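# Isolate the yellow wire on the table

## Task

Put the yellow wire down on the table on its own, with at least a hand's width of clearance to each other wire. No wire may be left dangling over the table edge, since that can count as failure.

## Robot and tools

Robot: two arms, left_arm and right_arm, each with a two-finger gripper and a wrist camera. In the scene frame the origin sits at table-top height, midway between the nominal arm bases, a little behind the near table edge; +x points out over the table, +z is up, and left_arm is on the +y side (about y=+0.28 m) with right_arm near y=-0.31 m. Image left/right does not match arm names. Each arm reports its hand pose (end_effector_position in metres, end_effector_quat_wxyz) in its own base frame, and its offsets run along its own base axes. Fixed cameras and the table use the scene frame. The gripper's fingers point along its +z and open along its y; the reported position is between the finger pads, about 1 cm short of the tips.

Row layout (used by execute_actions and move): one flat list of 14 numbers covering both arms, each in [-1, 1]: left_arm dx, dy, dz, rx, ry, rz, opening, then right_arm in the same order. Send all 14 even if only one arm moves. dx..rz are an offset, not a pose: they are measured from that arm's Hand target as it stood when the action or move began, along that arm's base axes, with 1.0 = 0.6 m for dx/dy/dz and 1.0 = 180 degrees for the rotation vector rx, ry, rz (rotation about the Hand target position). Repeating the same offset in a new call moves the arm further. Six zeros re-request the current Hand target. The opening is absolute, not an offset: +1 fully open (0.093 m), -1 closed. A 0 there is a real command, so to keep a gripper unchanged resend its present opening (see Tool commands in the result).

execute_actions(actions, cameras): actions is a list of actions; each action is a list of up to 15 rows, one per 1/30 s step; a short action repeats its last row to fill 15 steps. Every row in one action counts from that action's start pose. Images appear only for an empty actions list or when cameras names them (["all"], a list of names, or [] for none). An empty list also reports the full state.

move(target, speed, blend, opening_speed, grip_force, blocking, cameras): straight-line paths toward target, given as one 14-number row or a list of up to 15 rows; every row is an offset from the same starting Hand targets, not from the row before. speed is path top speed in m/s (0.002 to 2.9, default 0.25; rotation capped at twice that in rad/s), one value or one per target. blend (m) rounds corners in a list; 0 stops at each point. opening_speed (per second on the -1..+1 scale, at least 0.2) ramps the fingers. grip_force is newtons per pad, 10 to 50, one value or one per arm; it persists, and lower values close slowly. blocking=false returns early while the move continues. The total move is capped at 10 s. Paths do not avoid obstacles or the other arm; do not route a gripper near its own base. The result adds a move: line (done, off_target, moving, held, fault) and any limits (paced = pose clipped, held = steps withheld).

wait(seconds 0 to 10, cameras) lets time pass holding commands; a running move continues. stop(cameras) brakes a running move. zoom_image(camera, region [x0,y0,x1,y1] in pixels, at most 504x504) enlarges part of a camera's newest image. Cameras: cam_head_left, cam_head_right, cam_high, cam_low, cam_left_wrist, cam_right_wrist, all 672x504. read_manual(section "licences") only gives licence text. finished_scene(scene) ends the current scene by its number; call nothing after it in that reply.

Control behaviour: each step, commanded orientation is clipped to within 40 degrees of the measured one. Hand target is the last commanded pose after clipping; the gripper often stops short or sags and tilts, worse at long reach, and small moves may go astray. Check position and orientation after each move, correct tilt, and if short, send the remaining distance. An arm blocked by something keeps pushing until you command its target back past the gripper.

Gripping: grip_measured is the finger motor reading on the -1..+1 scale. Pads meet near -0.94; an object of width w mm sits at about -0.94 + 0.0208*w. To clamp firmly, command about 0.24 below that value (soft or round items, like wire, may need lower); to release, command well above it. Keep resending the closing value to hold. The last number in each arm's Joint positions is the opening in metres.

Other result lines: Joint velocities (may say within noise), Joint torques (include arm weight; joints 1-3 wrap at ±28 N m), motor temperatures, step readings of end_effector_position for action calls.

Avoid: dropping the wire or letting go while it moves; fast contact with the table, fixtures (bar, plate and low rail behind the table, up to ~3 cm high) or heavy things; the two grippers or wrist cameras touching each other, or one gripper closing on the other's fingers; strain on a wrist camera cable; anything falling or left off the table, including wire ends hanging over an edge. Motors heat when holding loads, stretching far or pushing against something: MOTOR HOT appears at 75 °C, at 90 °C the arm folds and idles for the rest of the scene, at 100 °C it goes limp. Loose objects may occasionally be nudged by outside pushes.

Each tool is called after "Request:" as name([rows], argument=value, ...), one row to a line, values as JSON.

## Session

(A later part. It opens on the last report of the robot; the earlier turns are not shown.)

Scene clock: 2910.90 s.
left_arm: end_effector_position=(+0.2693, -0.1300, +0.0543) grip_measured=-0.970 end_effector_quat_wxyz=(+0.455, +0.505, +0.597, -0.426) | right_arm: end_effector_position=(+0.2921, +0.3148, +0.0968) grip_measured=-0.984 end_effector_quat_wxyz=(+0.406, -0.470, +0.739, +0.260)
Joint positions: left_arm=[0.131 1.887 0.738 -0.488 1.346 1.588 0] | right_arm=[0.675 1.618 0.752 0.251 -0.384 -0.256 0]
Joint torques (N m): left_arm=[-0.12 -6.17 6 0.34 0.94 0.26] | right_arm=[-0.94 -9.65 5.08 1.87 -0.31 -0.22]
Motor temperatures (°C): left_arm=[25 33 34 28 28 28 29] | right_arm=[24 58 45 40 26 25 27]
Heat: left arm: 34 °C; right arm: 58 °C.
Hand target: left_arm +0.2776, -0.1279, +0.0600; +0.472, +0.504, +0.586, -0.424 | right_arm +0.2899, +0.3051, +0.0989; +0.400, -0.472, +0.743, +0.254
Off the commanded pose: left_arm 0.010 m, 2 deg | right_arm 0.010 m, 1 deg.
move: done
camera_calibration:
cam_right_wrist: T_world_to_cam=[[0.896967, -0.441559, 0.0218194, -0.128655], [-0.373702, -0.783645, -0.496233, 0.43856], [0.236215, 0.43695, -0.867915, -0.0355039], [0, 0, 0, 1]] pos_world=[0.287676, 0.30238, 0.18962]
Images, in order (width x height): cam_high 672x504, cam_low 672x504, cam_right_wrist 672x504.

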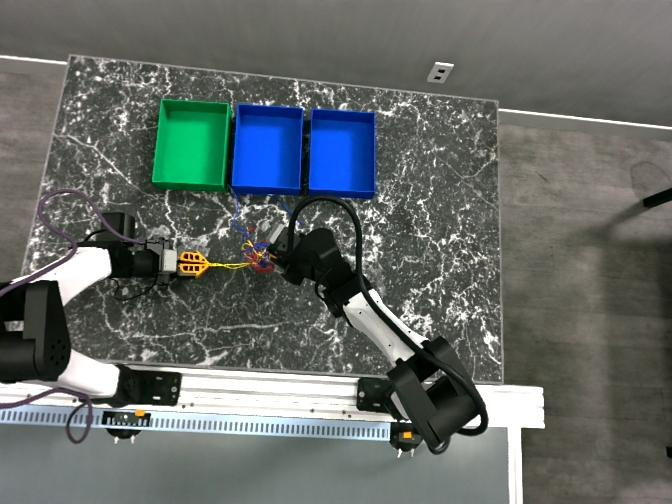

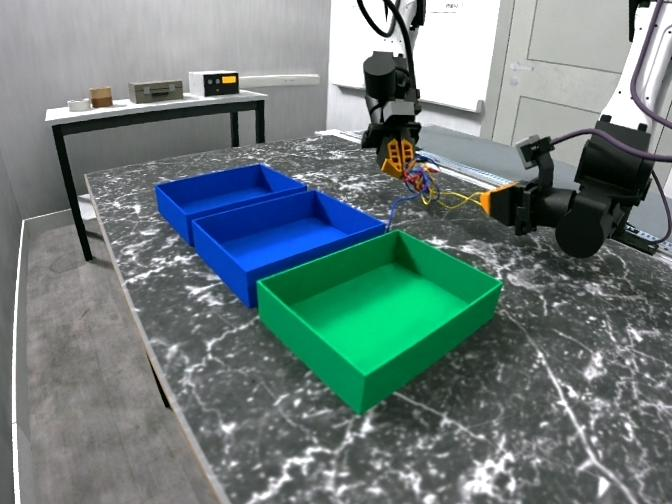

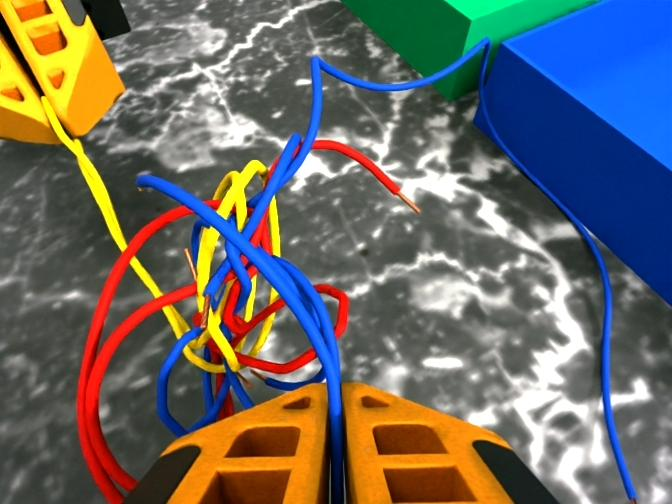

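Request:
execute_actions([
  [[0,0,0,0,0,0,-1,0,-0.02,0,0,0,0,-1],[0,0,0,0,0,0,-1,0,-0.045,0,0,0,0,-1],[0,0,0,0,0,0,-1,0,-0.065,0,0,0,0,-1],[0,0,0,0,0,0,-1,0,-0.065,0,0,0,0,-1],[0,0,0,0,0,0,-1,0,-0.04,0,0,0,0,-1],[0,0,0,0,0,0,-1,0,-0.015,0,0,0,0,-1],[0,0,0,0,0,0,-1,0,-0.005,0,0,0,0,-1],[0,0,0,0,0,0,-1,0,-0.015,0,0,0,0,-1],[0,0,0,0,0,0,-1,0,-0.04,0,0,0,0,-1],[0,0,0,0,0,0,-1,0,-0.065,0,0,0,0,-1],[0,0,0,0,0,0,-1,0,-0.085,0,0,0,0,-1],[0,0,0,0,0,0,-1,0,-0.085,0,0,0,0,-1],[0,0,0,0,0,0,-1,0,-0.06,0,0,0,0,-1],[0,0,0,0,0,0,-1,0,-0.04,0,0,0,0,-1],[0,0,0,0,0,0,-1,0,-0.03,0,0,0,0,-1]],
  [[0,0,0,0,0,0,-1,0,-0.02,0,0,0,0,-1],[0,0,0,0,0,0,-1,0,-0.045,0,0,0,0,-1],[0,0,0,0,0,0,-1,0,-0.065,0,0,0,0,-1],[0,0,0,0,0,0,-1,0,-0.065,0,0,0,0,-1],[0,0,0,0,0,0,-1,0,-0.04,0,0,0,0,-1],[0,0,0,0,0,0,-1,0,-0.015,0,0,0,0,-1],[0,0,0,0,0,0,-1,0,-0.005,0,0,0,0,-1],[0,0,0,0,0,0,-1,0,-0.015,0,0,0,0,-1],[0,0,0,0,0,0,-1,0,-0.04,0,0,0,0,-1],[0,0,0,0,0,0,-1,0,-0.065,0,0,0,0,-1],[0,0,0,0,0,0,-1,0,-0.085,0,0,0,0,-1],[0,0,0,0,0,0,-1,0,-0.085,0,0,0,0,-1],[0,0,0,0,0,0,-1,0,-0.06,0,0,0,0,-1],[0,0,0,0,0,0,-1,0,-0.04,0,0,0,0,-1],[0,0,0,0,0,0,-1,0,-0.03,0,0,0,0,-1]],
], cameras=["cam_right_wrist", "cam_low", "cam_high"])

Request:
zoom_image(camera="cam_low", region=[380, 100, 580, 260])

Scene clock: 2942.07 s.
left_arm: end_effector_position=(+0.2691, -0.1314, +0.0570) grip_measured=-0.970 end_effector_quat_wxyz=(+0.460, +0.502, +0.592, -0.431) | right_arm: end_effector_position=(+0.2832, +0.2694, +0.0973) grip_measured=-0.984 end_effector_quat_wxyz=(+0.405, -0.481, +0.733, +0.259)
Joint positions: left_arm=[0.128 1.887 0.738 -0.488 1.363 1.588 0] | right_arm=[0.556 1.492 0.646 0.189 -0.492 -0.361 0]
Joint torques (N m): left_arm=[0.16 -6.12 5.98 0.33 0.78 0.28] | right_arm=[0.44 -4.9 8.39 2 -0.11 0.14]
Motor temperatures (°C): left_arm=[25 33 34 28 28 28 29] | right_arm=[24 56 44 40 26 25 27]
Heat: left arm: 34 °C; right arm: 56 °C.
Hand target: left_arm +0.2776, -0.1279, +0.0600; +0.472, +0.504, +0.586, -0.424 | right_arm +0.2899, +0.2691, +0.0988; +0.400, -0.472, +0.743, +0.254
Off the commanded pose: left_arm 0.010 m, 2 deg | right_arm 0.007 m, 2 deg.
Step readings (end_effector_position of left_arm | right_arm):
0: (+0.2693, -0.1300, +0.0543) | (+0.2920, +0.3148, +0.0967)
1: (+0.2693, -0.1300, +0.0543) | (+0.2918, +0.3138, +0.0969)
2: (+0.2693, -0.1300, +0.0543) | (+0.2907, +0.3094, +0.0962)
4: (+0.2693, -0.1301, +0.0546) | (+0.2910, +0.2943, +0.0953)
8: (+0.2694, -0.1302, +0.0553) | (+0.2916, +0.2917, +0.0974)
15: (+0.2692, -0.1308, +0.0560) | (+0.2938, +0.2753, +0.0979)
16: (+0.2692, -0.1308, +0.0560) | (+0.2906, +0.2787, +0.0978)
17: (+0.2692, -0.1308, +0.0560) | (+0.2887, +0.2800, +0.0983)
19: (+0.2692, -0.1308, +0.0560) | (+0.2892, +0.2726, +0.0979)
23: (+0.2693, -0.1309, +0.0563) | (+0.2889, +0.2742, +0.0988)
30: (+0.2691, -0.1314, +0.0570) | (+0.2925, +0.2579, +0.0987)
camera_calibration:
cam_right_wrist: T_world_to_cam=[[0.906558, -0.420678, 0.0343935, -0.150306], [-0.350843, -0.796345, -0.492691, 0.39649], [0.234653, 0.434586, -0.869525, -0.0119469], [0, 0, 0, 1]] pos_world=[0.27817, 0.257704, 0.190128]
Images, in order (width x height): cam_high 672x504, cam_low 672x504, cam_right_wrist 672x504.

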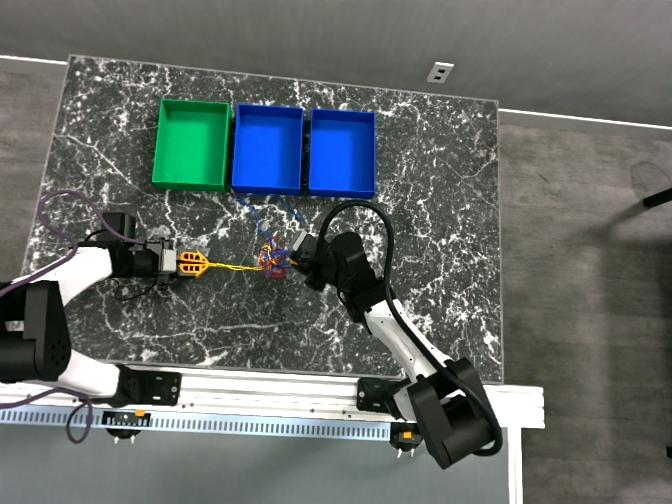

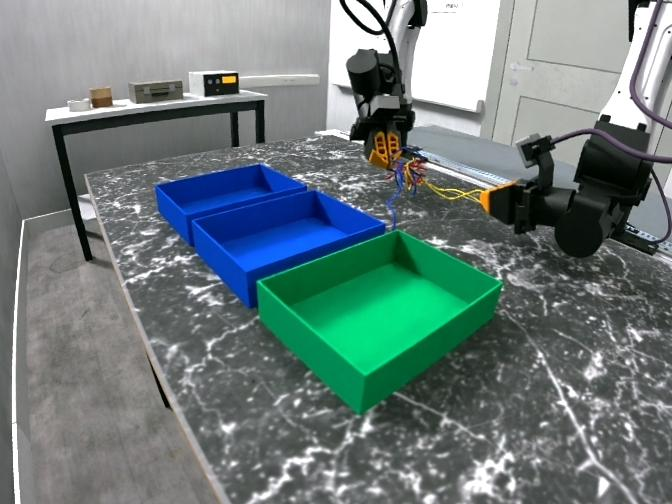

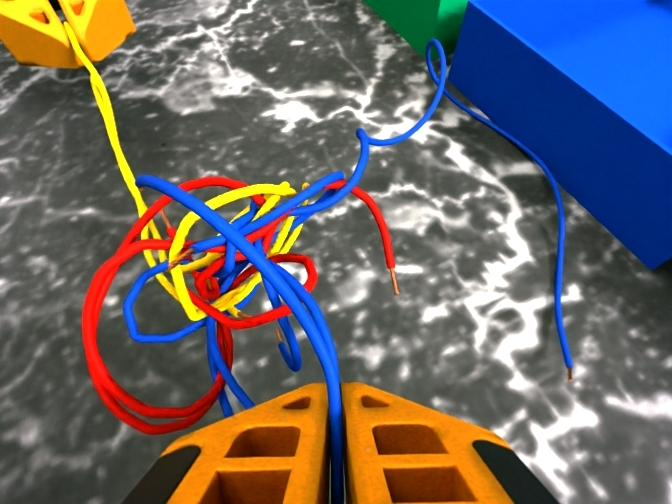

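Scaled by 2.520 from the camera's 672x504 image, which has a finer 960x720 frame.

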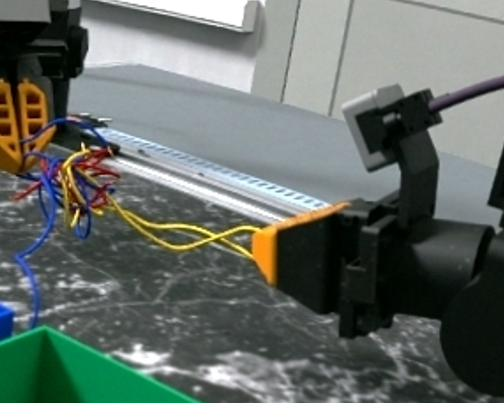

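Request:
execute_actions([
  [[0,0,0,0,0,0,-1,0,-0.02,0,0,0,0,-1],[0,0,0,0,0,0,-1,0,-0.045,0,0,0,0,-1],[0,0,0,0,0,0,-1,0,-0.065,0,0,0,0,-1],[0,0,0,0,0,0,-1,0,-0.065,0,0,0,0,-1],[0,0,0,0,0,0,-1,0,-0.04,0,0,0,0,-1],[0,0,0,0,0,0,-1,0,-0.015,0,0,0,0,-1],[0,0,0,0,0,0,-1,0,-0.005,0,0,0,0,-1],[0,0,0,0,0,0,-1,0,-0.015,0,0,0,0,-1],[0,0,0,0,0,0,-1,0,-0.04,0,0,0,0,-1],[0,0,0,0,0,0,-1,0,-0.065,0,0,0,0,-1],[0,0,0,0,0,0,-1,0,-0.085,0,0,0,0,-1],[0,0,0,0,0,0,-1,0,-0.085,0,0,0,0,-1],[0,0,0,0,0,0,-1,0,-0.06,0,0,0,0,-1],[0,0,0,0,0,0,-1,0,-0.04,0,0,0,0,-1],[0,0,0,0,0,0,-1,0,-0.03,0,0,0,0,-1]],
  [[0,0,0,0,0,0,-1,0,-0.02,0,0,0,0,-1],[0,0,0,0,0,0,-1,0,-0.045,0,0,0,0,-1],[0,0,0,0,0,0,-1,0,-0.065,0,0,0,0,-1],[0,0,0,0,0,0,-1,0,-0.065,0,0,0,0,-1],[0,0,0,0,0,0,-1,0,-0.04,0,0,0,0,-1],[0,0,0,0,0,0,-1,0,-0.015,0,0,0,0,-1],[0,0,0,0,0,0,-1,0,-0.005,0,0,0,0,-1],[0,0,0,0,0,0,-1,0,-0.015,0,0,0,0,-1],[0,0,0,0,0,0,-1,0,-0.04,0,0,0,0,-1],[0,0,0,0,0,0,-1,0,-0.065,0,0,0,0,-1],[0,0,0,0,0,0,-1,0,-0.085,0,0,0,0,-1],[0,0,0,0,0,0,-1,0,-0.085,0,0,0,0,-1],[0,0,0,0,0,0,-1,0,-0.06,0,0,0,0,-1],[0,0,0,0,0,0,-1,0,-0.04,0,0,0,0,-1],[0,0,0,0,0,0,-1,0,-0.03,0,0,0,0,-1]],
  [[0,0,0,0,0,0,-1,0,-0.02,0,0,0,0,-1],[0,0,0,0,0,0,-1,0,-0.045,0,0,0,0,-1],[0,0,0,0,0,0,-1,0,-0.065,0,0,0,0,-1],[0,0,0,0,0,0,-1,0,-0.065,0,0,0,0,-1],[0,0,0,0,0,0,-1,0,-0.04,0,0,0,0,-1],[0,0,0,0,0,0,-1,0,-0.015,0,0,0,0,-1],[0,0,0,0,0,0,-1,0,-0.005,0,0,0,0,-1],[0,0,0,0,0,0,-1,0,-0.015,0,0,0,0,-1],[0,0,0,0,0,0,-1,0,-0.04,0,0,0,0,-1],[0,0,0,0,0,0,-1,0,-0.065,0,0,0,0,-1],[0,0,0,0,0,0,-1,0,-0.085,0,0,0,0,-1],[0,0,0,0,0,0,-1,0,-0.085,0,0,0,0,-1],[0,0,0,0,0,0,-1,0,-0.06,0,0,0,0,-1],[0,0,0,0,0,0,-1,0,-0.04,0,0,0,0,-1],[0,0,0,0,0,0,-1,0,-0.03,0,0,0,0,-1]],
], cameras=["cam_right_wrist", "cam_low"])

Request:
zoom_image(camera="cam_low", region=[350, 100, 550, 260])

Scene clock: 2968.17 s.
left_arm: end_effector_position=(+0.2690, -0.1328, +0.0600) grip_measured=-0.970 end_effector_quat_wxyz=(+0.465, +0.499, +0.587, -0.436) | right_arm: end_effector_position=(+0.2851, +0.2184, +0.0982) grip_measured=-0.984 end_effector_quat_wxyz=(+0.403, -0.484, +0.731, +0.263)
Joint positions: left_arm=[0.125 1.887 0.738 -0.488 1.381 1.588 0] | right_arm=[0.367 1.41 0.603 0.068 -0.648 -0.508 0]
Joint torques (N m): left_arm=[0.35 -6.16 6.06 0.31 0.6 0.29] | right_arm=[0.44 -5.45 6.83 1.93 -0.05 0.2]
Motor temperatures (°C): left_arm=[25 33 34 28 28 28 29] | right_arm=[24 51 45 39 26 25 27]
Heat: left arm: 34 °C; right arm: 51 °C.
Hand target: left_arm +0.2776, -0.1280, +0.0601; +0.472, +0.504, +0.586, -0.424 | right_arm +0.2899, +0.2151, +0.0989; +0.400, -0.472, +0.743, +0.254
Off the commanded pose: left_arm 0.010 m, 2 deg | right_arm 0.006 m, 2 deg.
Step readings (end_effector_position of left_arm | right_arm):
0: (+0.2691, -0.1314, +0.0570) | (+0.2832, +0.2694, +0.0973)
1: (+0.2691, -0.1314, +0.0570) | (+0.2834, +0.2691, +0.0973)
2: (+0.2691, -0.1314, +0.0570) | (+0.2848, +0.2669, +0.0972)
4: (+0.2691, -0.1314, +0.0570) | (+0.2912, +0.2538, +0.0979)
8: (+0.2690, -0.1319, +0.0574) | (+0.2882, +0.2577, +0.0987)
15: (+0.2688, -0.1324, +0.0579) | (+0.2925, +0.2402, +0.0988)
16: (+0.2688, -0.1324, +0.0579) | (+0.2886, +0.2449, +0.0986)
17: (+0.2688, -0.1324, +0.0579) | (+0.2870, +0.2456, +0.0983)
19: (+0.2688, -0.1324, +0.0579) | (+0.2893, +0.2369, +0.0979)
23: (+0.2688, -0.1324, +0.0581) | (+0.2860, +0.2406, +0.0976)
30: (+0.2685, -0.1334, +0.0588) | (+0.2906, +0.2254, +0.0991)
31: (+0.2687, -0.1330, +0.0588) | (+0.2872, +0.2298, +0.0987)
32: (+0.2687, -0.1330, +0.0588) | (+0.2853, +0.2305, +0.0982)
34: (+0.2687, -0.1330, +0.0589) | (+0.2887, +0.2212, +0.0991)
38: (+0.2685, -0.1335, +0.0593) | (+0.2842, +0.2262, +0.0981)
45: (+0.2682, -0.1345, +0.0600) | (+0.2883, +0.2120, +0.1009)
camera_calibration:
cam_right_wrist: T_world_to_cam=[[0.911083, -0.411192, 0.0291337, -0.176438], [-0.344611, -0.798529, -0.493554, 0.355801], [0.226209, 0.439628, -0.869227, 0.0119382], [0, 0, 0, 1]] pos_world=[0.280663, 0.206319, 0.191124]
Images, in order (width x height): cam_low 672x504, cam_right_wrist 672x504.

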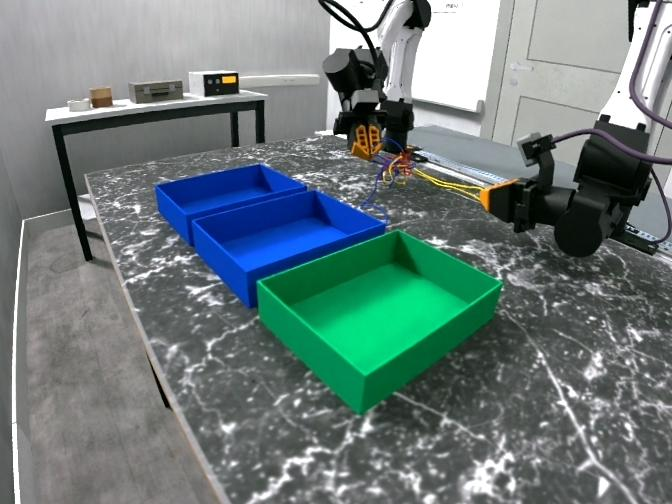

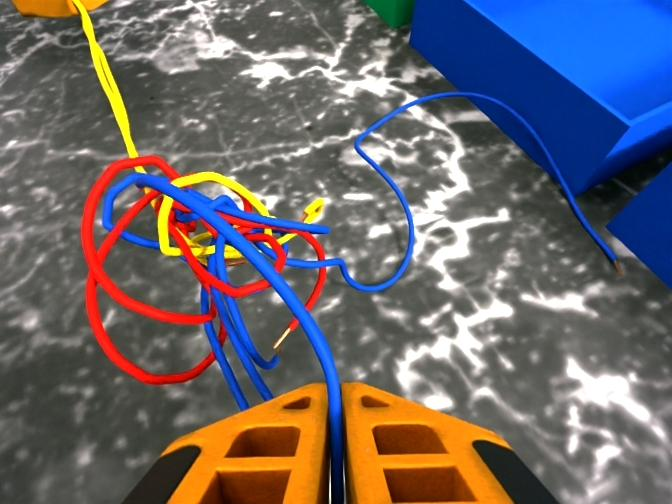

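Scaled by 2.520 from the camera's 672x504 image, which has a finer 960x720 frame.

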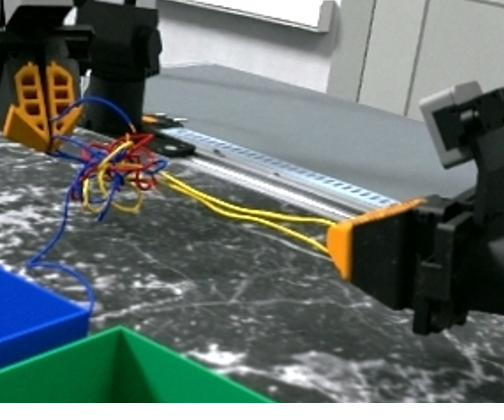

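Request:
execute_actions([
  [[0,0,0,0,0,0,-1,0,-0.02,0,0,0,0,-1],[0,0,0,0,0,0,-1,0,-0.045,0,0,0,0,-1],[0,0,0,0,0,0,-1,0,-0.065,0,0,0,0,-1],[0,0,0,0,0,0,-1,0,-0.065,0,0,0,0,-1],[0,0,0,0,0,0,-1,0,-0.04,0,0,0,0,-1],[0,0,0,0,0,0,-1,0,-0.015,0,0,0,0,-1],[0,0,0,0,0,0,-1,0,-0.005,0,0,0,0,-1],[0,0,0,0,0,0,-1,0,-0.015,0,0,0,0,-1],[0,0,0,0,0,0,-1,0,-0.04,0,0,0,0,-1],[0,0,0,0,0,0,-1,0,-0.065,0,0,0,0,-1],[0,0,0,0,0,0,-1,0,-0.085,0,0,0,0,-1],[0,0,0,0,0,0,-1,0,-0.085,0,0,0,0,-1],[0,0,0,0,0,0,-1,0,-0.06,0,0,0,0,-1],[0,0,0,0,0,0,-1,0,-0.04,0,0,0,0,-1],[0,0,0,0,0,0,-1,0,-0.03,0,0,0,0,-1]],
  [[0,0,0,0,0,0,-1,0,-0.02,0,0,0,0,-1],[0,0,0,0,0,0,-1,0,-0.045,0,0,0,0,-1],[0,0,0,0,0,0,-1,0,-0.065,0,0,0,0,-1],[0,0,0,0,0,0,-1,0,-0.065,0,0,0,0,-1],[0,0,0,0,0,0,-1,0,-0.04,0,0,0,0,-1],[0,0,0,0,0,0,-1,0,-0.015,0,0,0,0,-1],[0,0,0,0,0,0,-1,0,-0.005,0,0,0,0,-1],[0,0,0,0,0,0,-1,0,-0.015,0,0,0,0,-1],[0,0,0,0,0,0,-1,0,-0.04,0,0,0,0,-1],[0,0,0,0,0,0,-1,0,-0.065,0,0,0,0,-1],[0,0,0,0,0,0,-1,0,-0.085,0,0,0,0,-1],[0,0,0,0,0,0,-1,0,-0.085,0,0,0,0,-1],[0,0,0,0,0,0,-1,0,-0.06,0,0,0,0,-1],[0,0,0,0,0,0,-1,0,-0.04,0,0,0,0,-1],[0,0,0,0,0,0,-1,0,-0.03,0,0,0,0,-1]],
  [[0,0,0,0,0,0,-1,0,-0.02,0,0,0,0,-1],[0,0,0,0,0,0,-1,0,-0.045,0,0,0,0,-1],[0,0,0,0,0,0,-1,0,-0.065,0,0,0,0,-1],[0,0,0,0,0,0,-1,0,-0.065,0,0,0,0,-1],[0,0,0,0,0,0,-1,0,-0.04,0,0,0,0,-1],[0,0,0,0,0,0,-1,0,-0.015,0,0,0,0,-1],[0,0,0,0,0,0,-1,0,-0.005,0,0,0,0,-1],[0,0,0,0,0,0,-1,0,-0.015,0,0,0,0,-1],[0,0,0,0,0,0,-1,0,-0.04,0,0,0,0,-1],[0,0,0,0,0,0,-1,0,-0.065,0,0,0,0,-1],[0,0,0,0,0,0,-1,0,-0.085,0,0,0,0,-1],[0,0,0,0,0,0,-1,0,-0.085,0,0,0,0,-1],[0,0,0,0,0,0,-1,0,-0.06,0,0,0,0,-1],[0,0,0,0,0,0,-1,0,-0.04,0,0,0,0,-1],[0,0,0,0,0,0,-1,0,-0.03,0,0,0,0,-1]],
], cameras=["cam_right_wrist", "cam_low"])

Request:
zoom_image(camera="cam_low", region=[330, 100, 530, 260])

Scene clock: 3004.97 s.
left_arm: end_effector_position=(+0.2665, -0.1395, +0.0655) grip_measured=-0.970 end_effector_quat_wxyz=(+0.470, +0.498, +0.574, -0.449) | right_arm: end_effector_position=(+0.2735, +0.1760, +0.0990) grip_measured=-0.984 end_effector_quat_wxyz=(+0.392, -0.489, +0.717, +0.305)
Joint positions: left_arm=[0.104 1.887 0.738 -0.488 1.414 1.588 0] | right_arm=[0.163 1.383 0.6 -0.126 -0.875 -0.715 0]
Joint torques (N m): left_arm=[2 -6.37 5.79 0.33 0.28 0.26] | right_arm=[-1.74 -6.63 6.72 1.76 0.59 0.13]
Heat: left arm: 34 °C; right arm: 49 °C.
Hand target: left_arm +0.2776, -0.1280, +0.0601; +0.472, +0.504, +0.586, -0.424 | right_arm +0.2899, +0.1611, +0.0988; +0.400, -0.472, +0.743, +0.254
Off the commanded pose: left_arm 0.017 m, 3 deg | right_arm 0.022 m, 7 deg.
Step readings (end_effector_position of left_arm | right_arm):
0: (+0.2690, -0.1328, +0.0600) | (+0.2851, +0.2184, +0.0982)
1: (+0.2690, -0.1328, +0.0600) | (+0.2853, +0.2181, +0.0982)
2: (+0.2690, -0.1328, +0.0600) | (+0.2866, +0.2152, +0.0978)
4: (+0.2693, -0.1332, +0.0604) | (+0.2901, +0.2046, +0.0995)
8: (+0.2684, -0.1341, +0.0605) | (+0.2841, +0.2115, +0.0987)
15: (+0.2675, -0.1364, +0.0618) | (+0.2859, +0.1990, +0.1015)
16: (+0.2679, -0.1356, +0.0618) | (+0.2846, +0.2008, +0.1010)
17: (+0.2681, -0.1352, +0.0618) | (+0.2848, +0.1988, +0.1004)
19: (+0.2680, -0.1365, +0.0626) | (+0.2852, +0.1916, +0.1018)
23: (+0.2676, -0.1366, +0.0628) | (+0.2803, +0.1980, +0.1004)
30: (+0.2662, -0.1397, +0.0641) | (+0.2796, +0.1877, +0.1024)
31: (+0.2666, -0.1388, +0.0641) | (+0.2793, +0.1882, +0.1019)
32: (+0.2669, -0.1384, +0.0641) | (+0.2792, +0.1863, +0.1016)
34: (+0.2660, -0.1401, +0.0645) | (+0.2776, +0.1817, +0.1023)
38: (+0.2665, -0.1394, +0.0648) | (+0.2746, +0.1853, +0.1004)
45: (+0.2653, -0.1419, +0.0655) | (+0.2738, +0.1739, +0.1019)
camera_calibration:
cam_right_wrist: T_world_to_cam=[[0.934181, -0.355496, -0.0304874, -0.193468], [-0.317859, -0.790363, -0.523728, 0.312511], [0.162087, 0.498947, -0.85134, 0.0392703], [0, 0, 0, 1]] pos_world=[0.273704, 0.158626, 0.191205]
Images, in order (width x height): cam_low 672x504, cam_right_wrist 672x504.

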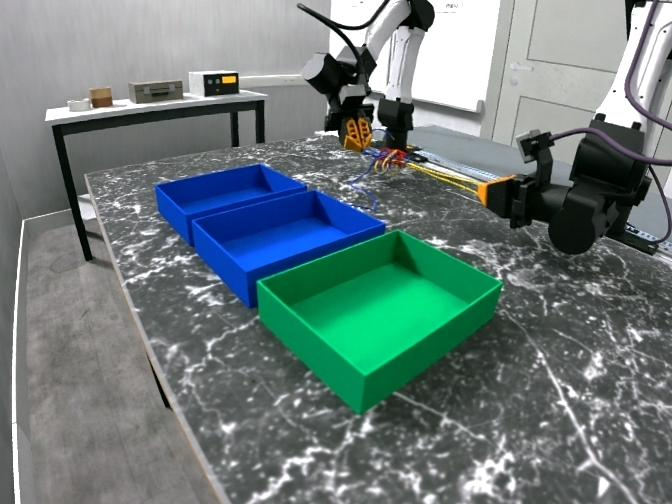

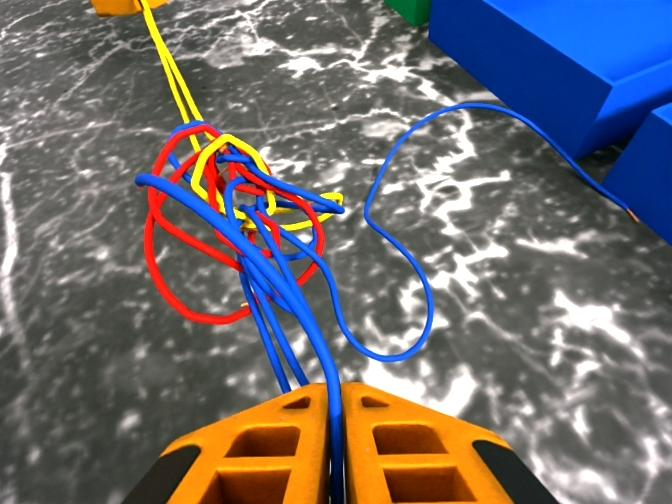

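Scaled by 2.520 from the camera's 672x504 image, which has a finer 960x720 frame.

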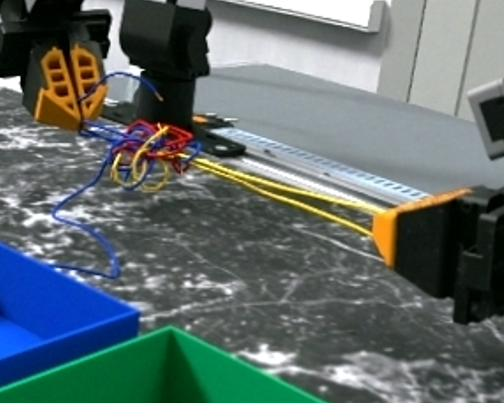

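Request:
execute_actions([
  [[0,0,0,0,0,0,-1,0,0.03,0,0,0,0,-1],[0,0,0,0,0,0,-1,0,0.06,0,0,0,0,-1],[0,0,0,0,0,0,-1,0,0.06,0,0,0,0,-1],[0,0,0,0,0,0,-1,0,0.03,0,0,0,0,-1],[0,0,0,0,0,0,-1,0,0.0,0,0,0,0,-1],[0,0,0,0,0,0,-1,0,-0.02,0,0,0,0,-1],[0,0,0,0,0,0,-1,0,-0.02,0,0,0,0,-1],[0,0,0,0,0,0,-1,0,0.01,0,0,0,0,-1],[0,0,0,0,0,0,-1,0,0.04,0,0,0,0,-1],[0,0,0,0,0,0,-1,0,0.06,0,0,0,0,-1],[0,0,0,0,0,0,-1,0,0.03,0,0,0,0,-1],[0,0,0,0,0,0,-1,0,0.0,0,0,0,0,-1],[0,0,0,0,0,0,-1,0,-0.02,0,0,0,0,-1],[0,0,0,0,0,0,-1,0,-0.02,0,0,0,0,-1],[0,0,0,0,0,0,-1,0,-0.01,0,0,0,0,-1]],
  [[0,0,0,0,0,0,-1,0,0.03,0,0,0,0,-1],[0,0,0,0,0,0,-1,0,0.06,0,0,0,0,-1],[0,0,0,0,0,0,-1,0,0.06,0,0,0,0,-1],[0,0,0,0,0,0,-1,0,0.03,0,0,0,0,-1],[0,0,0,0,0,0,-1,0,0.0,0,0,0,0,-1],[0,0,0,0,0,0,-1,0,-0.02,0,0,0,0,-1],[0,0,0,0,0,0,-1,0,-0.02,0,0,0,0,-1],[0,0,0,0,0,0,-1,0,0.01,0,0,0,0,-1],[0,0,0,0,0,0,-1,0,0.04,0,0,0,0,-1],[0,0,0,0,0,0,-1,0,0.06,0,0,0,0,-1],[0,0,0,0,0,0,-1,0,0.03,0,0,0,0,-1],[0,0,0,0,0,0,-1,0,0.0,0,0,0,0,-1],[0,0,0,0,0,0,-1,0,-0.02,0,0,0,0,-1],[0,0,0,0,0,0,-1,0,-0.02,0,0,0,0,-1],[0,0,0,0,0,0,-1,0,-0.01,0,0,0,0,-1]],
  [[0,0,0,0,0,0,-1,0,0.03,0,0,0,0,-1],[0,0,0,0,0,0,-1,0,0.06,0,0,0,0,-1],[0,0,0,0,0,0,-1,0,0.06,0,0,0,0,-1],[0,0,0,0,0,0,-1,0,0.03,0,0,0,0,-1],[0,0,0,0,0,0,-1,0,0.0,0,0,0,0,-1],[0,0,0,0,0,0,-1,0,-0.02,0,0,0,0,-1],[0,0,0,0,0,0,-1,0,-0.02,0,0,0,0,-1],[0,0,0,0,0,0,-1,0,0.01,0,0,0,0,-1],[0,0,0,0,0,0,-1,0,0.04,0,0,0,0,-1],[0,0,0,0,0,0,-1,0,0.06,0,0,0,0,-1],[0,0,0,0,0,0,-1,0,0.03,0,0,0,0,-1],[0,0,0,0,0,0,-1,0,0.0,0,0,0,0,-1],[0,0,0,0,0,0,-1,0,-0.02,0,0,0,0,-1],[0,0,0,0,0,0,-1,0,-0.02,0,0,0,0,-1],[0,0,0,0,0,0,-1,0,-0.01,0,0,0,0,-1]],
], cameras=["cam_right_wrist", "cam_low"])

Request:
zoom_image(camera="cam_low", region=[330, 100, 530, 260])

Request:
zoom_image(camera="cam_right_wrist", region=[100, 80, 400, 400])

Scene clock: 3037.77 s.
left_arm: end_effector_position=(+0.2661, -0.1402, +0.0648) grip_measured=-0.970 end_effector_quat_wxyz=(+0.468, +0.500, +0.574, -0.449) | right_arm: end_effector_position=(+0.2727, +0.1712, +0.1002) grip_measured=-0.984 end_effector_quat_wxyz=(+0.395, -0.490, +0.714, +0.307)
Joint positions: left_arm=[0.101 1.887 0.738 -0.488 1.41 1.588 0] | right_arm=[0.14 1.378 0.6 -0.147 -0.896 -0.745 0]
Joint torques (N m): left_arm=[2.39 -6.27 5.89 0.32 0.32 0.28] | right_arm=[-5.7 -6.32 7.05 1.31 0.43 -0.25]
Heat: left arm: 34 °C; right arm: 49 °C.
Hand target: left_arm +0.2776, -0.1279, +0.0600; +0.472, +0.504, +0.586, -0.424 | right_arm +0.2899, +0.1431, +0.0989; +0.400, -0.473, +0.743, +0.254
Off the commanded pose: left_arm 0.017 m, 3 deg | right_arm 0.033 m, 7 deg.
Step readings (end_effector_position of left_arm | right_arm):
0: (+0.2665, -0.1395, +0.0655) | (+0.2735, +0.1760, +0.0990)
1: (+0.2668, -0.1391, +0.0655) | (+0.2733, +0.1778, +0.0986)
2: (+0.2670, -0.1386, +0.0653) | (+0.2729, +0.1820, +0.0978)
4: (+0.2684, -0.1357, +0.0649) | (+0.2698, +0.1932, +0.0960)
8: (+0.2678, -0.1369, +0.0647) | (+0.2783, +0.1787, +0.0984)
15: (+0.2677, -0.1369, +0.0645) | (+0.2799, +0.1779, +0.0992)
16: (+0.2671, -0.1381, +0.0645) | (+0.2794, +0.1788, +0.0993)
17: (+0.2673, -0.1377, +0.0645) | (+0.2788, +0.1812, +0.0986)
19: (+0.2684, -0.1356, +0.0644) | (+0.2752, +0.1897, +0.0968)
23: (+0.2669, -0.1385, +0.0646) | (+0.2796, +0.1768, +0.1002)
30: (+0.2671, -0.1381, +0.0646) | (+0.2790, +0.1754, +0.1002)
31: (+0.2665, -0.1393, +0.0646) | (+0.2785, +0.1759, +0.1003)
32: (+0.2667, -0.1389, +0.0646) | (+0.2775, +0.1788, +0.0996)
34: (+0.2680, -0.1365, +0.0645) | (+0.2746, +0.1864, +0.0977)
38: (+0.2665, -0.1394, +0.0648) | (+0.2781, +0.1740, +0.1011)
45: (+0.2665, -0.1394, +0.0648) | (+0.2764, +0.1722, +0.1006)
camera_calibration:
cam_right_wrist: T_world_to_cam=[[0.935956, -0.351098, -0.0267538, -0.195981], [-0.311004, -0.78866, -0.53037, 0.307593], [0.165112, 0.504723, -0.847344, 0.0405041], [0, 0, 0, 1]] pos_world=[0.272404, 0.153335, 0.192216]
Images, in order (width x height): cam_low 672x504, cam_right_wrist 672x504.

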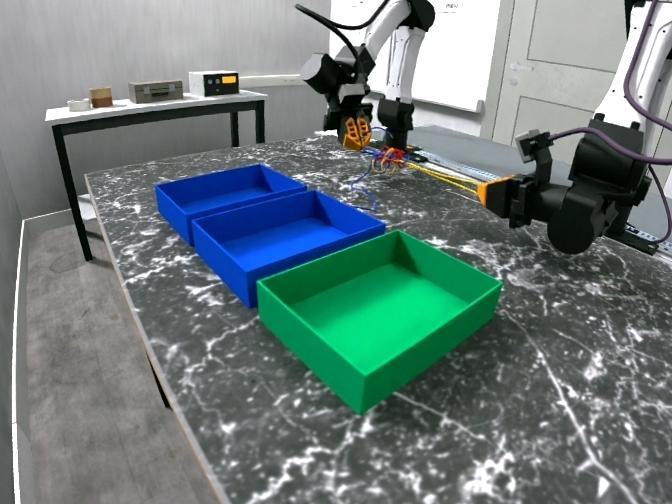

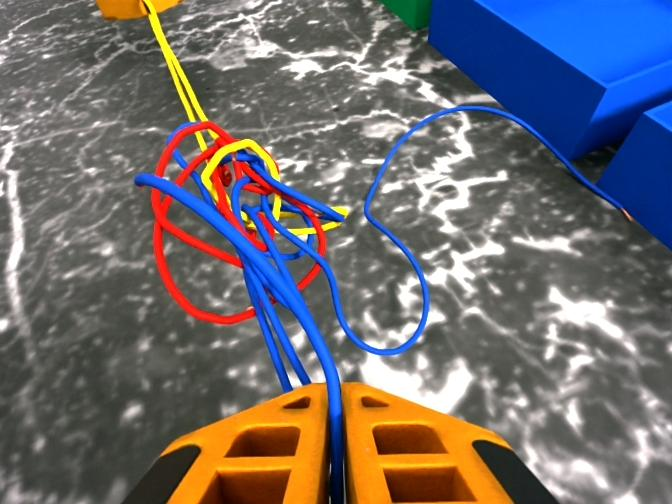

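Scaled by 2.520 from the camera's 672x504 image, which has a finer 960x720 frame.

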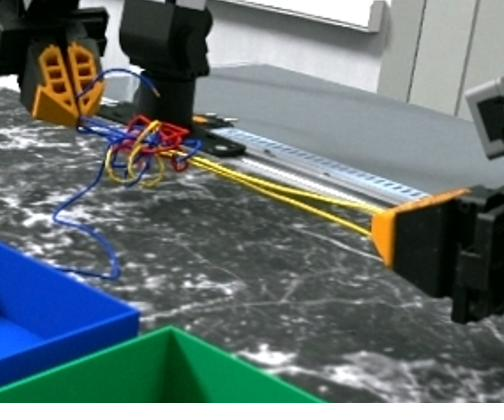

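Scaled by 1.575 from the camera's 672x504 image, which has a finer 960x720 frame.

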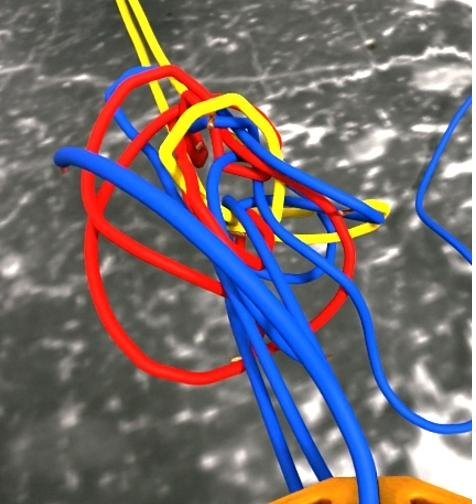

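Request:
execute_actions([
  [[0,0,0,0,0,0,-1,0,0.03,0,0,0,0,-1],[0,0,0,0,0,0,-1,0,0.05,0,0,0,0,-1],[0,0,0,0,0,0,-1,0,0.07,0,0,0,0,-1],[0,0,0,0,0,0,-1,0,0.08,0,0,0,0,-1],[0,0,0,0,0,0,-1,0,0.08,0,0,0,0,-1],[0,0,0,0,0,0,-1,0,0.08,0,0,0,0,-1],[0,0,0,0,0,0,-1,0,0.07,0,0,0,0,-1],[0,0,0,0,0,0,-1,0,0.05,0,0,0,0,-1],[0,0,0,0,0,0,-1,0,0.03,0,0,0,0,-1],[0,0,0,0,0,0,-1,0,0.02,0,0,0,0,-1],[0,0,0,0,0,0,-1,0,0.01,0,0,0,0,-1],[0,0,0,0,0,0,-1,0,0.0,0,0,0,0,-1],[0,0,0,0,0,0,-1,0,0.0,0,0,0,0,-1],[0,0,0,0,0,0,-1,0,0.01,0,0,0,0,-1],[0,0,0,0,0,0,-1,0,0.02,0,0,0,0,-1]],
  [[0,0,0,0,0,0,-1,0,0.02,0,0,0,0,-1],[0,0,0,0,0,0,-1,0,0.04,0,0,0,0,-1],[0,0,0,0,0,0,-1,0,0.06,0,0,0,0,-1],[0,0,0,0,0,0,-1,0,0.07,0,0,0,0,-1],[0,0,0,0,0,0,-1,0,0.07,0,0,0,0,-1],[0,0,0,0,0,0,-1,0,0.07,0,0,0,0,-1],[0,0,0,0,0,0,-1,0,0.06,0,0,0,0,-1],[0,0,0,0,0,0,-1,0,0.04,0,0,0,0,-1],[0,0,0,0,0,0,-1,0,0.02,0,0,0,0,-1],[0,0,0,0,0,0,-1,0,0.0,0,0,0,0,-1],[0,0,0,0,0,0,-1,0,-0.015,0,0,0,0,-1],[0,0,0,0,0,0,-1,0,-0.025,0,0,0,0,-1],[0,0,0,0,0,0,-1,0,-0.025,0,0,0,0,-1],[0,0,0,0,0,0,-1,0,-0.015,0,0,0,0,-1],[0,0,0,0,0,0,-1,0,-0.005,0,0,0,0,-1]],
  [[0,0,0,0,0,0,-1,0,0.02,0,0,0,0,-1],[0,0,0,0,0,0,-1,0,0.04,0,0,0,0,-1],[0,0,0,0,0,0,-1,0,0.06,0,0,0,0,-1],[0,0,0,0,0,0,-1,0,0.07,0,0,0,0,-1],[0,0,0,0,0,0,-1,0,0.07,0,0,0,0,-1],[0,0,0,0,0,0,-1,0,0.07,0,0,0,0,-1],[0,0,0,0,0,0,-1,0,0.06,0,0,0,0,-1],[0,0,0,0,0,0,-1,0,0.04,0,0,0,0,-1],[0,0,0,0,0,0,-1,0,0.02,0,0,0,0,-1],[0,0,0,0,0,0,-1,0,0.0,0,0,0,0,-1],[0,0,0,0,0,0,-1,0,-0.015,0,0,0,0,-1],[0,0,0,0,0,0,-1,0,-0.025,0,0,0,0,-1],[0,0,0,0,0,0,-1,0,-0.025,0,0,0,0,-1],[0,0,0,0,0,0,-1,0,-0.015,0,0,0,0,-1],[0,0,0,0,0,0,-1,0,-0.005,0,0,0,0,-1]],
  [[0,0,0,0,0,0,-1,0,0.02,0,0,0,0,-1],[0,0,0,0,0,0,-1,0,0.04,0,0,0,0,-1],[0,0,0,0,0,0,-1,0,0.06,0,0,0,0,-1],[0,0,0,0,0,0,-1,0,0.07,0,0,0,0,-1],[0,0,0,0,0,0,-1,0,0.07,0,0,0,0,-1],[0,0,0,0,0,0,-1,0,0.07,0,0,0,0,-1],[0,0,0,0,0,0,-1,0,0.06,0,0,0,0,-1],[0,0,0,0,0,0,-1,0,0.04,0,0,0,0,-1],[0,0,0,0,0,0,-1,0,0.02,0,0,0,0,-1],[0,0,0,0,0,0,-1,0,0.0,0,0,0,0,-1],[0,0,0,0,0,0,-1,0,-0.015,0,0,0,0,-1],[0,0,0,0,0,0,-1,0,-0.025,0,0,0,0,-1],[0,0,0,0,0,0,-1,0,-0.025,0,0,0,0,-1],[0,0,0,0,0,0,-1,0,-0.015,0,0,0,0,-1],[0,0,0,0,0,0,-1,0,-0.005,0,0,0,0,-1]],
], cameras=["cam_right_wrist", "cam_low"])

Request:
zoom_image(camera="cam_right_wrist", region=[100, 80, 400, 400])

Scene clock: 3093.90 s.
left_arm: end_effector_position=(+0.2660, -0.1400, +0.0639) grip_measured=-0.970 end_effector_quat_wxyz=(+0.466, +0.501, +0.576, -0.447) | right_arm: end_effector_position=(+0.2790, +0.1634, +0.0981) grip_measured=-0.984 end_effector_quat_wxyz=(+0.397, -0.480, +0.726, +0.293)
Joint positions: left_arm=[0.101 1.887 0.738 -0.488 1.405 1.588 0] | right_arm=[0.12 1.378 0.6 -0.142 -0.871 -0.737 0]
Joint torques (N m): left_arm=[2.28 -6.27 5.91 0.32 0.37 0.27] | right_arm=[-2.95 -6.16 7.02 1.32 0.2 -0.27]
Heat: left arm: 34 °C; right arm: 48 °C.
Hand target: left_arm +0.2776, -0.1279, +0.0600; +0.472, +0.504, +0.586, -0.424 | right_arm +0.2899, +0.1461, +0.0989; +0.400, -0.472, +0.743, +0.254
Off the commanded pose: left_arm 0.017 m, 3 deg | right_arm 0.020 m, 5 deg.
Step readings (end_effector_position of left_arm | right_arm):
0: (+0.2661, -0.1402, +0.0648) | (+0.2727, +0.1712, +0.1002)
1: (+0.2661, -0.1402, +0.0648) | (+0.2720, +0.1723, +0.1000)
2: (+0.2663, -0.1398, +0.0648) | (+0.2715, +0.1749, +0.0990)
4: (+0.2675, -0.1373, +0.0647) | (+0.2701, +0.1838, +0.0968)
8: (+0.2706, -0.1310, +0.0643) | (+0.2708, +0.1925, +0.0948)
15: (+0.2667, -0.1389, +0.0643) | (+0.2805, +0.1704, +0.0994)
16: (+0.2667, -0.1389, +0.0643) | (+0.2798, +0.1716, +0.0993)
17: (+0.2669, -0.1385, +0.0643) | (+0.2786, +0.1751, +0.0985)
19: (+0.2683, -0.1356, +0.0642) | (+0.2762, +0.1841, +0.0964)
23: (+0.2708, -0.1306, +0.0640) | (+0.2720, +0.1982, +0.0954)
30: (+0.2669, -0.1384, +0.0640) | (+0.2852, +0.1658, +0.0998)
31: (+0.2669, -0.1384, +0.0640) | (+0.2841, +0.1675, +0.0997)
32: (+0.2671, -0.1380, +0.0640) | (+0.2824, +0.1709, +0.0988)
34: (+0.2683, -0.1356, +0.0640) | (+0.2790, +0.1813, +0.0967)
38: (+0.2708, -0.1306, +0.0639) | (+0.2733, +0.1958, +0.0954)
45: (+0.2664, -0.1392, +0.0639) | (+0.2840, +0.1649, +0.0997)
46: (+0.2664, -0.1392, +0.0639) | (+0.2830, +0.1662, +0.0996)
47: (+0.2666, -0.1388, +0.0639) | (+0.2817, +0.1691, +0.0987)
49: (+0.2681, -0.1359, +0.0639) | (+0.2787, +0.1788, +0.0966)
53: (+0.2708, -0.1306, +0.0639) | (+0.2737, +0.1924, +0.0952)
60: (+0.2660, -0.1400, +0.0639) | (+0.2825, +0.1630, +0.0996)
camera_calibration:
cam_right_wrist: T_world_to_cam=[[0.921481, -0.387913, -0.0198991, -0.195356], [-0.341553, -0.784828, -0.517095, 0.30885], [0.18497, 0.48329, -0.855697, 0.040422], [0, 0, 0, 1]] pos_world=[0.278029, 0.147077, 0.190406]
Images, in order (width x height): cam_low 672x504, cam_right_wrist 672x504.

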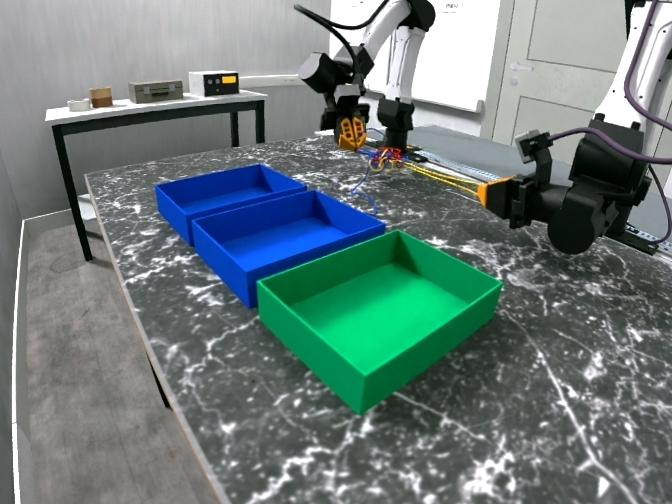

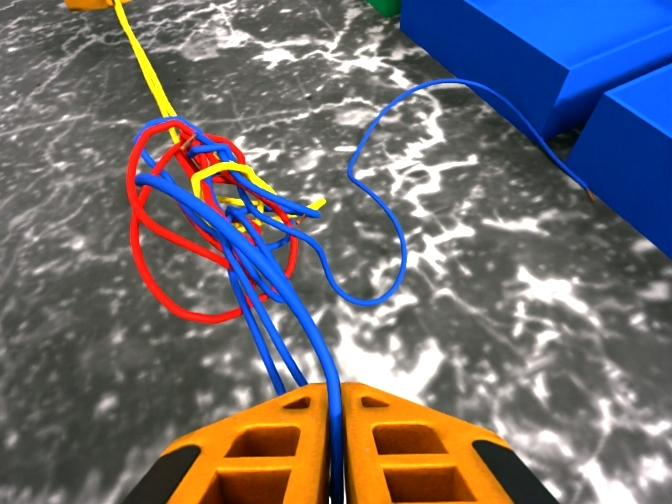

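Scaled by 1.575 from the camera's 672x504 image, which has a finer 960x720 frame.

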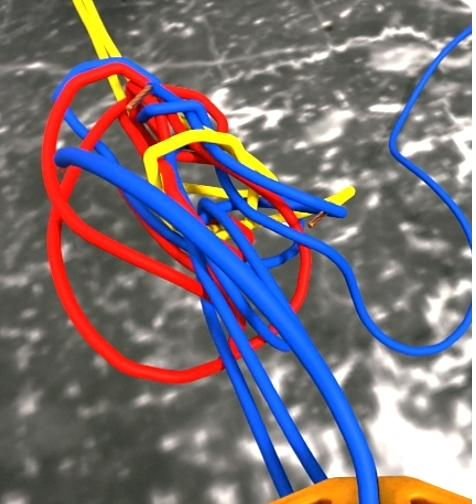

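Request:
execute_actions([
  [[0,0,0,0,0,0,-1,0,0.02,0,0,0,0,-1],[0,0,0,0,0,0,-1,0,0.045,0,0,0,0,-1],[0,0,0,0,0,0,-1,0,0.07,0,0,0,0,-1],[0,0,0,0,0,0,-1,0,0.08,0,0,0,0,-1],[0,0,0,0,0,0,-1,0,0.08,0,0,0,0,-1],[0,0,0,0,0,0,-1,0,0.07,0,0,0,0,-1],[0,0,0,0,0,0,-1,0,0.05,0,0,0,0,-1],[0,0,0,0,0,0,-1,0,0.03,0,0,0,0,-1],[0,0,0,0,0,0,-1,0,0.01,0,0,0,0,-1],[0,0,0,0,0,0,-1,0,-0.01,0,0,0,0,-1],[0,0,0,0,0,0,-1,0,-0.025,0,0,0,0,-1],[0,0,0,0,0,0,-1,0,-0.035,0,0,0,0,-1],[0,0,0,0,0,0,-1,0,-0.035,0,0,0,0,-1],[0,0,0,0,0,0,-1,0,-0.02,0,0,0,0,-1],[0,0,0,0,0,0,-1,0,-0.01,0,0,0,0,-1]],
  [[0,0,0,0,0,0,-1,0,0.02,0,0,0,0,-1],[0,0,0,0,0,0,-1,0,0.045,0,0,0,0,-1],[0,0,0,0,0,0,-1,0,0.07,0,0,0,0,-1],[0,0,0,0,0,0,-1,0,0.08,0,0,0,0,-1],[0,0,0,0,0,0,-1,0,0.08,0,0,0,0,-1],[0,0,0,0,0,0,-1,0,0.07,0,0,0,0,-1],[0,0,0,0,0,0,-1,0,0.05,0,0,0,0,-1],[0,0,0,0,0,0,-1,0,0.03,0,0,0,0,-1],[0,0,0,0,0,0,-1,0,0.01,0,0,0,0,-1],[0,0,0,0,0,0,-1,0,-0.01,0,0,0,0,-1],[0,0,0,0,0,0,-1,0,-0.025,0,0,0,0,-1],[0,0,0,0,0,0,-1,0,-0.035,0,0,0,0,-1],[0,0,0,0,0,0,-1,0,-0.035,0,0,0,0,-1],[0,0,0,0,0,0,-1,0,-0.02,0,0,0,0,-1],[0,0,0,0,0,0,-1,0,-0.01,0,0,0,0,-1]],
  [[0,0,0,0,0,0,-1,0,0.02,0,0,0,0,-1],[0,0,0,0,0,0,-1,0,0.045,0,0,0,0,-1],[0,0,0,0,0,0,-1,0,0.07,0,0,0,0,-1],[0,0,0,0,0,0,-1,0,0.08,0,0,0,0,-1],[0,0,0,0,0,0,-1,0,0.08,0,0,0,0,-1],[0,0,0,0,0,0,-1,0,0.07,0,0,0,0,-1],[0,0,0,0,0,0,-1,0,0.05,0,0,0,0,-1],[0,0,0,0,0,0,-1,0,0.03,0,0,0,0,-1],[0,0,0,0,0,0,-1,0,0.01,0,0,0,0,-1],[0,0,0,0,0,0,-1,0,-0.01,0,0,0,0,-1],[0,0,0,0,0,0,-1,0,-0.025,0,0,0,0,-1],[0,0,0,0,0,0,-1,0,-0.035,0,0,0,0,-1],[0,0,0,0,0,0,-1,0,-0.035,0,0,0,0,-1],[0,0,0,0,0,0,-1,0,-0.02,0,0,0,0,-1],[0,0,0,0,0,0,-1,0,-0.01,0,0,0,0,-1]],
  [[0,0,0,0,0,0,-1,0,0.02,0,0,0,0,-1],[0,0,0,0,0,0,-1,0,0.045,0,0,0,0,-1],[0,0,0,0,0,0,-1,0,0.07,0,0,0,0,-1],[0,0,0,0,0,0,-1,0,0.08,0,0,0,0,-1],[0,0,0,0,0,0,-1,0,0.08,0,0,0,0,-1],[0,0,0,0,0,0,-1,0,0.07,0,0,0,0,-1],[0,0,0,0,0,0,-1,0,0.05,0,0,0,0,-1],[0,0,0,0,0,0,-1,0,0.03,0,0,0,0,-1],[0,0,0,0,0,0,-1,0,0.01,0,0,0,0,-1],[0,0,0,0,0,0,-1,0,-0.01,0,0,0,0,-1],[0,0,0,0,0,0,-1,0,-0.025,0,0,0,0,-1],[0,0,0,0,0,0,-1,0,-0.035,0,0,0,0,-1],[0,0,0,0,0,0,-1,0,-0.035,0,0,0,0,-1],[0,0,0,0,0,0,-1,0,-0.02,0,0,0,0,-1],[0,0,0,0,0,0,-1,0,-0.01,0,0,0,0,-1]],
], cameras=["cam_right_wrist", "cam_low"])

Request:
zoom_image(camera="cam_right_wrist", region=[60, 60, 360, 380])

Request:
zoom_image(camera="cam_low", region=[330, 100, 530, 260])

Scene clock: 3135.33 s.
left_arm: end_effector_position=(+0.2658, -0.1405, +0.0640) grip_measured=-0.970 end_effector_quat_wxyz=(+0.466, +0.501, +0.575, -0.448) | right_arm: end_effector_position=(+0.2755, +0.1376, +0.0965) grip_measured=-0.984 end_effector_quat_wxyz=(+0.396, -0.472, +0.730, +0.296)
Joint positions: left_arm=[0.099 1.887 0.738 -0.488 1.405 1.588 0] | right_arm=[0.008 1.377 0.611 -0.266 -0.934 -0.864 0]
Joint torques (N m): left_arm=[2.5 -6.32 5.9 0.32 0.37 0.28] | right_arm=[-2.02 -4.96 8.21 1.31 0.19 -0.31]
Heat: left arm: 34 °C; right arm: 47 °C.
Hand target: left_arm +0.2776, -0.1279, +0.0600; +0.472, +0.504, +0.586, -0.424 | right_arm +0.2899, +0.1221, +0.0988; +0.400, -0.472, +0.743, +0.254
Off the commanded pose: left_arm 0.018 m, 3 deg | right_arm 0.021 m, 5 deg.
Step readings (end_effector_position of left_arm | right_arm):
0: (+0.2660, -0.1400, +0.0639) | (+0.2790, +0.1634, +0.0981)
1: (+0.2660, -0.1400, +0.0639) | (+0.2783, +0.1645, +0.0980)
2: (+0.2664, -0.1392, +0.0639) | (+0.2778, +0.1666, +0.0973)
4: (+0.2679, -0.1364, +0.0639) | (+0.2747, +0.1794, +0.0954)
8: (+0.2710, -0.1302, +0.0639) | (+0.2722, +0.1904, +0.0947)
15: (+0.2660, -0.1401, +0.0639) | (+0.2822, +0.1551, +0.0986)
16: (+0.2660, -0.1401, +0.0639) | (+0.2813, +0.1566, +0.0988)
17: (+0.2664, -0.1392, +0.0639) | (+0.2800, +0.1599, +0.0978)
19: (+0.2681, -0.1360, +0.0639) | (+0.2764, +0.1727, +0.0952)
23: (+0.2712, -0.1297, +0.0639) | (+0.2725, +0.1857, +0.0941)
30: (+0.2660, -0.1401, +0.0640) | (+0.2816, +0.1483, +0.0977)
31: (+0.2662, -0.1397, +0.0640) | (+0.2804, +0.1500, +0.0975)
32: (+0.2664, -0.1392, +0.0640) | (+0.2793, +0.1530, +0.0967)
34: (+0.2681, -0.1360, +0.0640) | (+0.2760, +0.1665, +0.0940)
38: (+0.2712, -0.1297, +0.0639) | (+0.2725, +0.1792, +0.0930)
45: (+0.2660, -0.1401, +0.0639) | (+0.2802, +0.1422, +0.0964)
46: (+0.2662, -0.1396, +0.0639) | (+0.2791, +0.1439, +0.0962)
47: (+0.2664, -0.1392, +0.0639) | (+0.2780, +0.1469, +0.0954)
49: (+0.2681, -0.1360, +0.0639) | (+0.2747, +0.1609, +0.0930)
53: (+0.2712, -0.1297, +0.0639) | (+0.2721, +0.1727, +0.0920)
60: (+0.2656, -0.1409, +0.0640) | (+0.2789, +0.1372, +0.0973)
camera_calibration:
cam_right_wrist: T_world_to_cam=[[0.916662, -0.398224, -0.0338817, -0.198028], [-0.356693, -0.776922, -0.518808, 0.289889], [0.180278, 0.487657, -0.854219, 0.0526895], [0, 0, 0, 1]] pos_world=[0.275428, 0.120668, 0.188696]
Images, in order (width x height): cam_low 672x504, cam_right_wrist 672x504.

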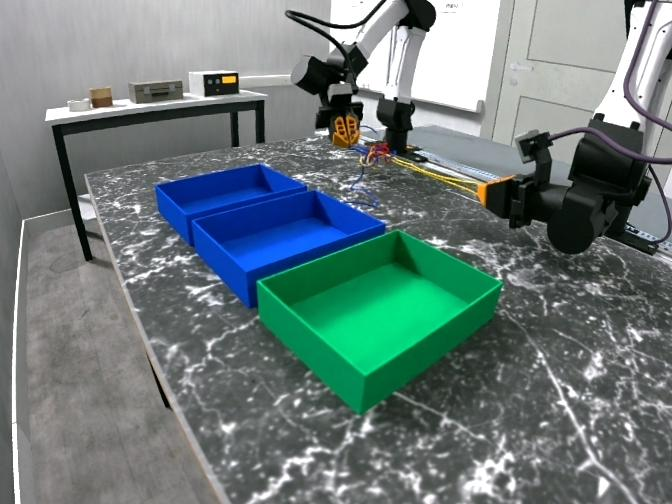

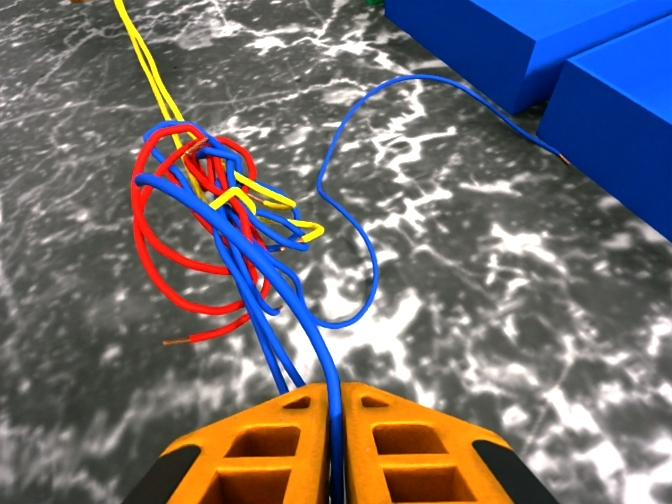

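Scaled by 1.575 from the camera's 672x504 image, which has a finer 960x720 frame.

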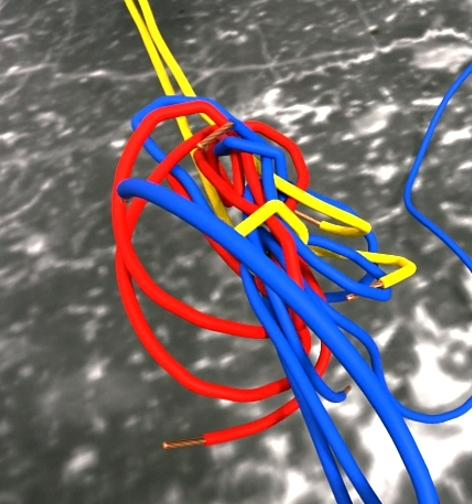

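Scaled by 2.520 from the camera's 672x504 image, which has a finer 960x720 frame.

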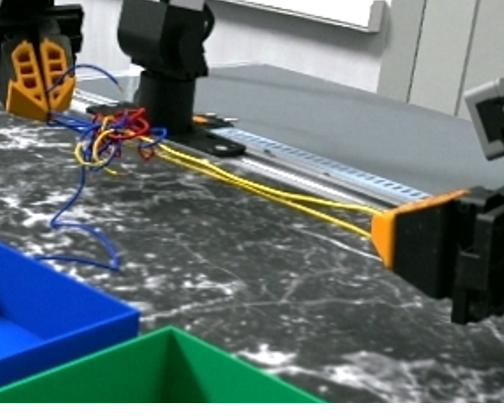

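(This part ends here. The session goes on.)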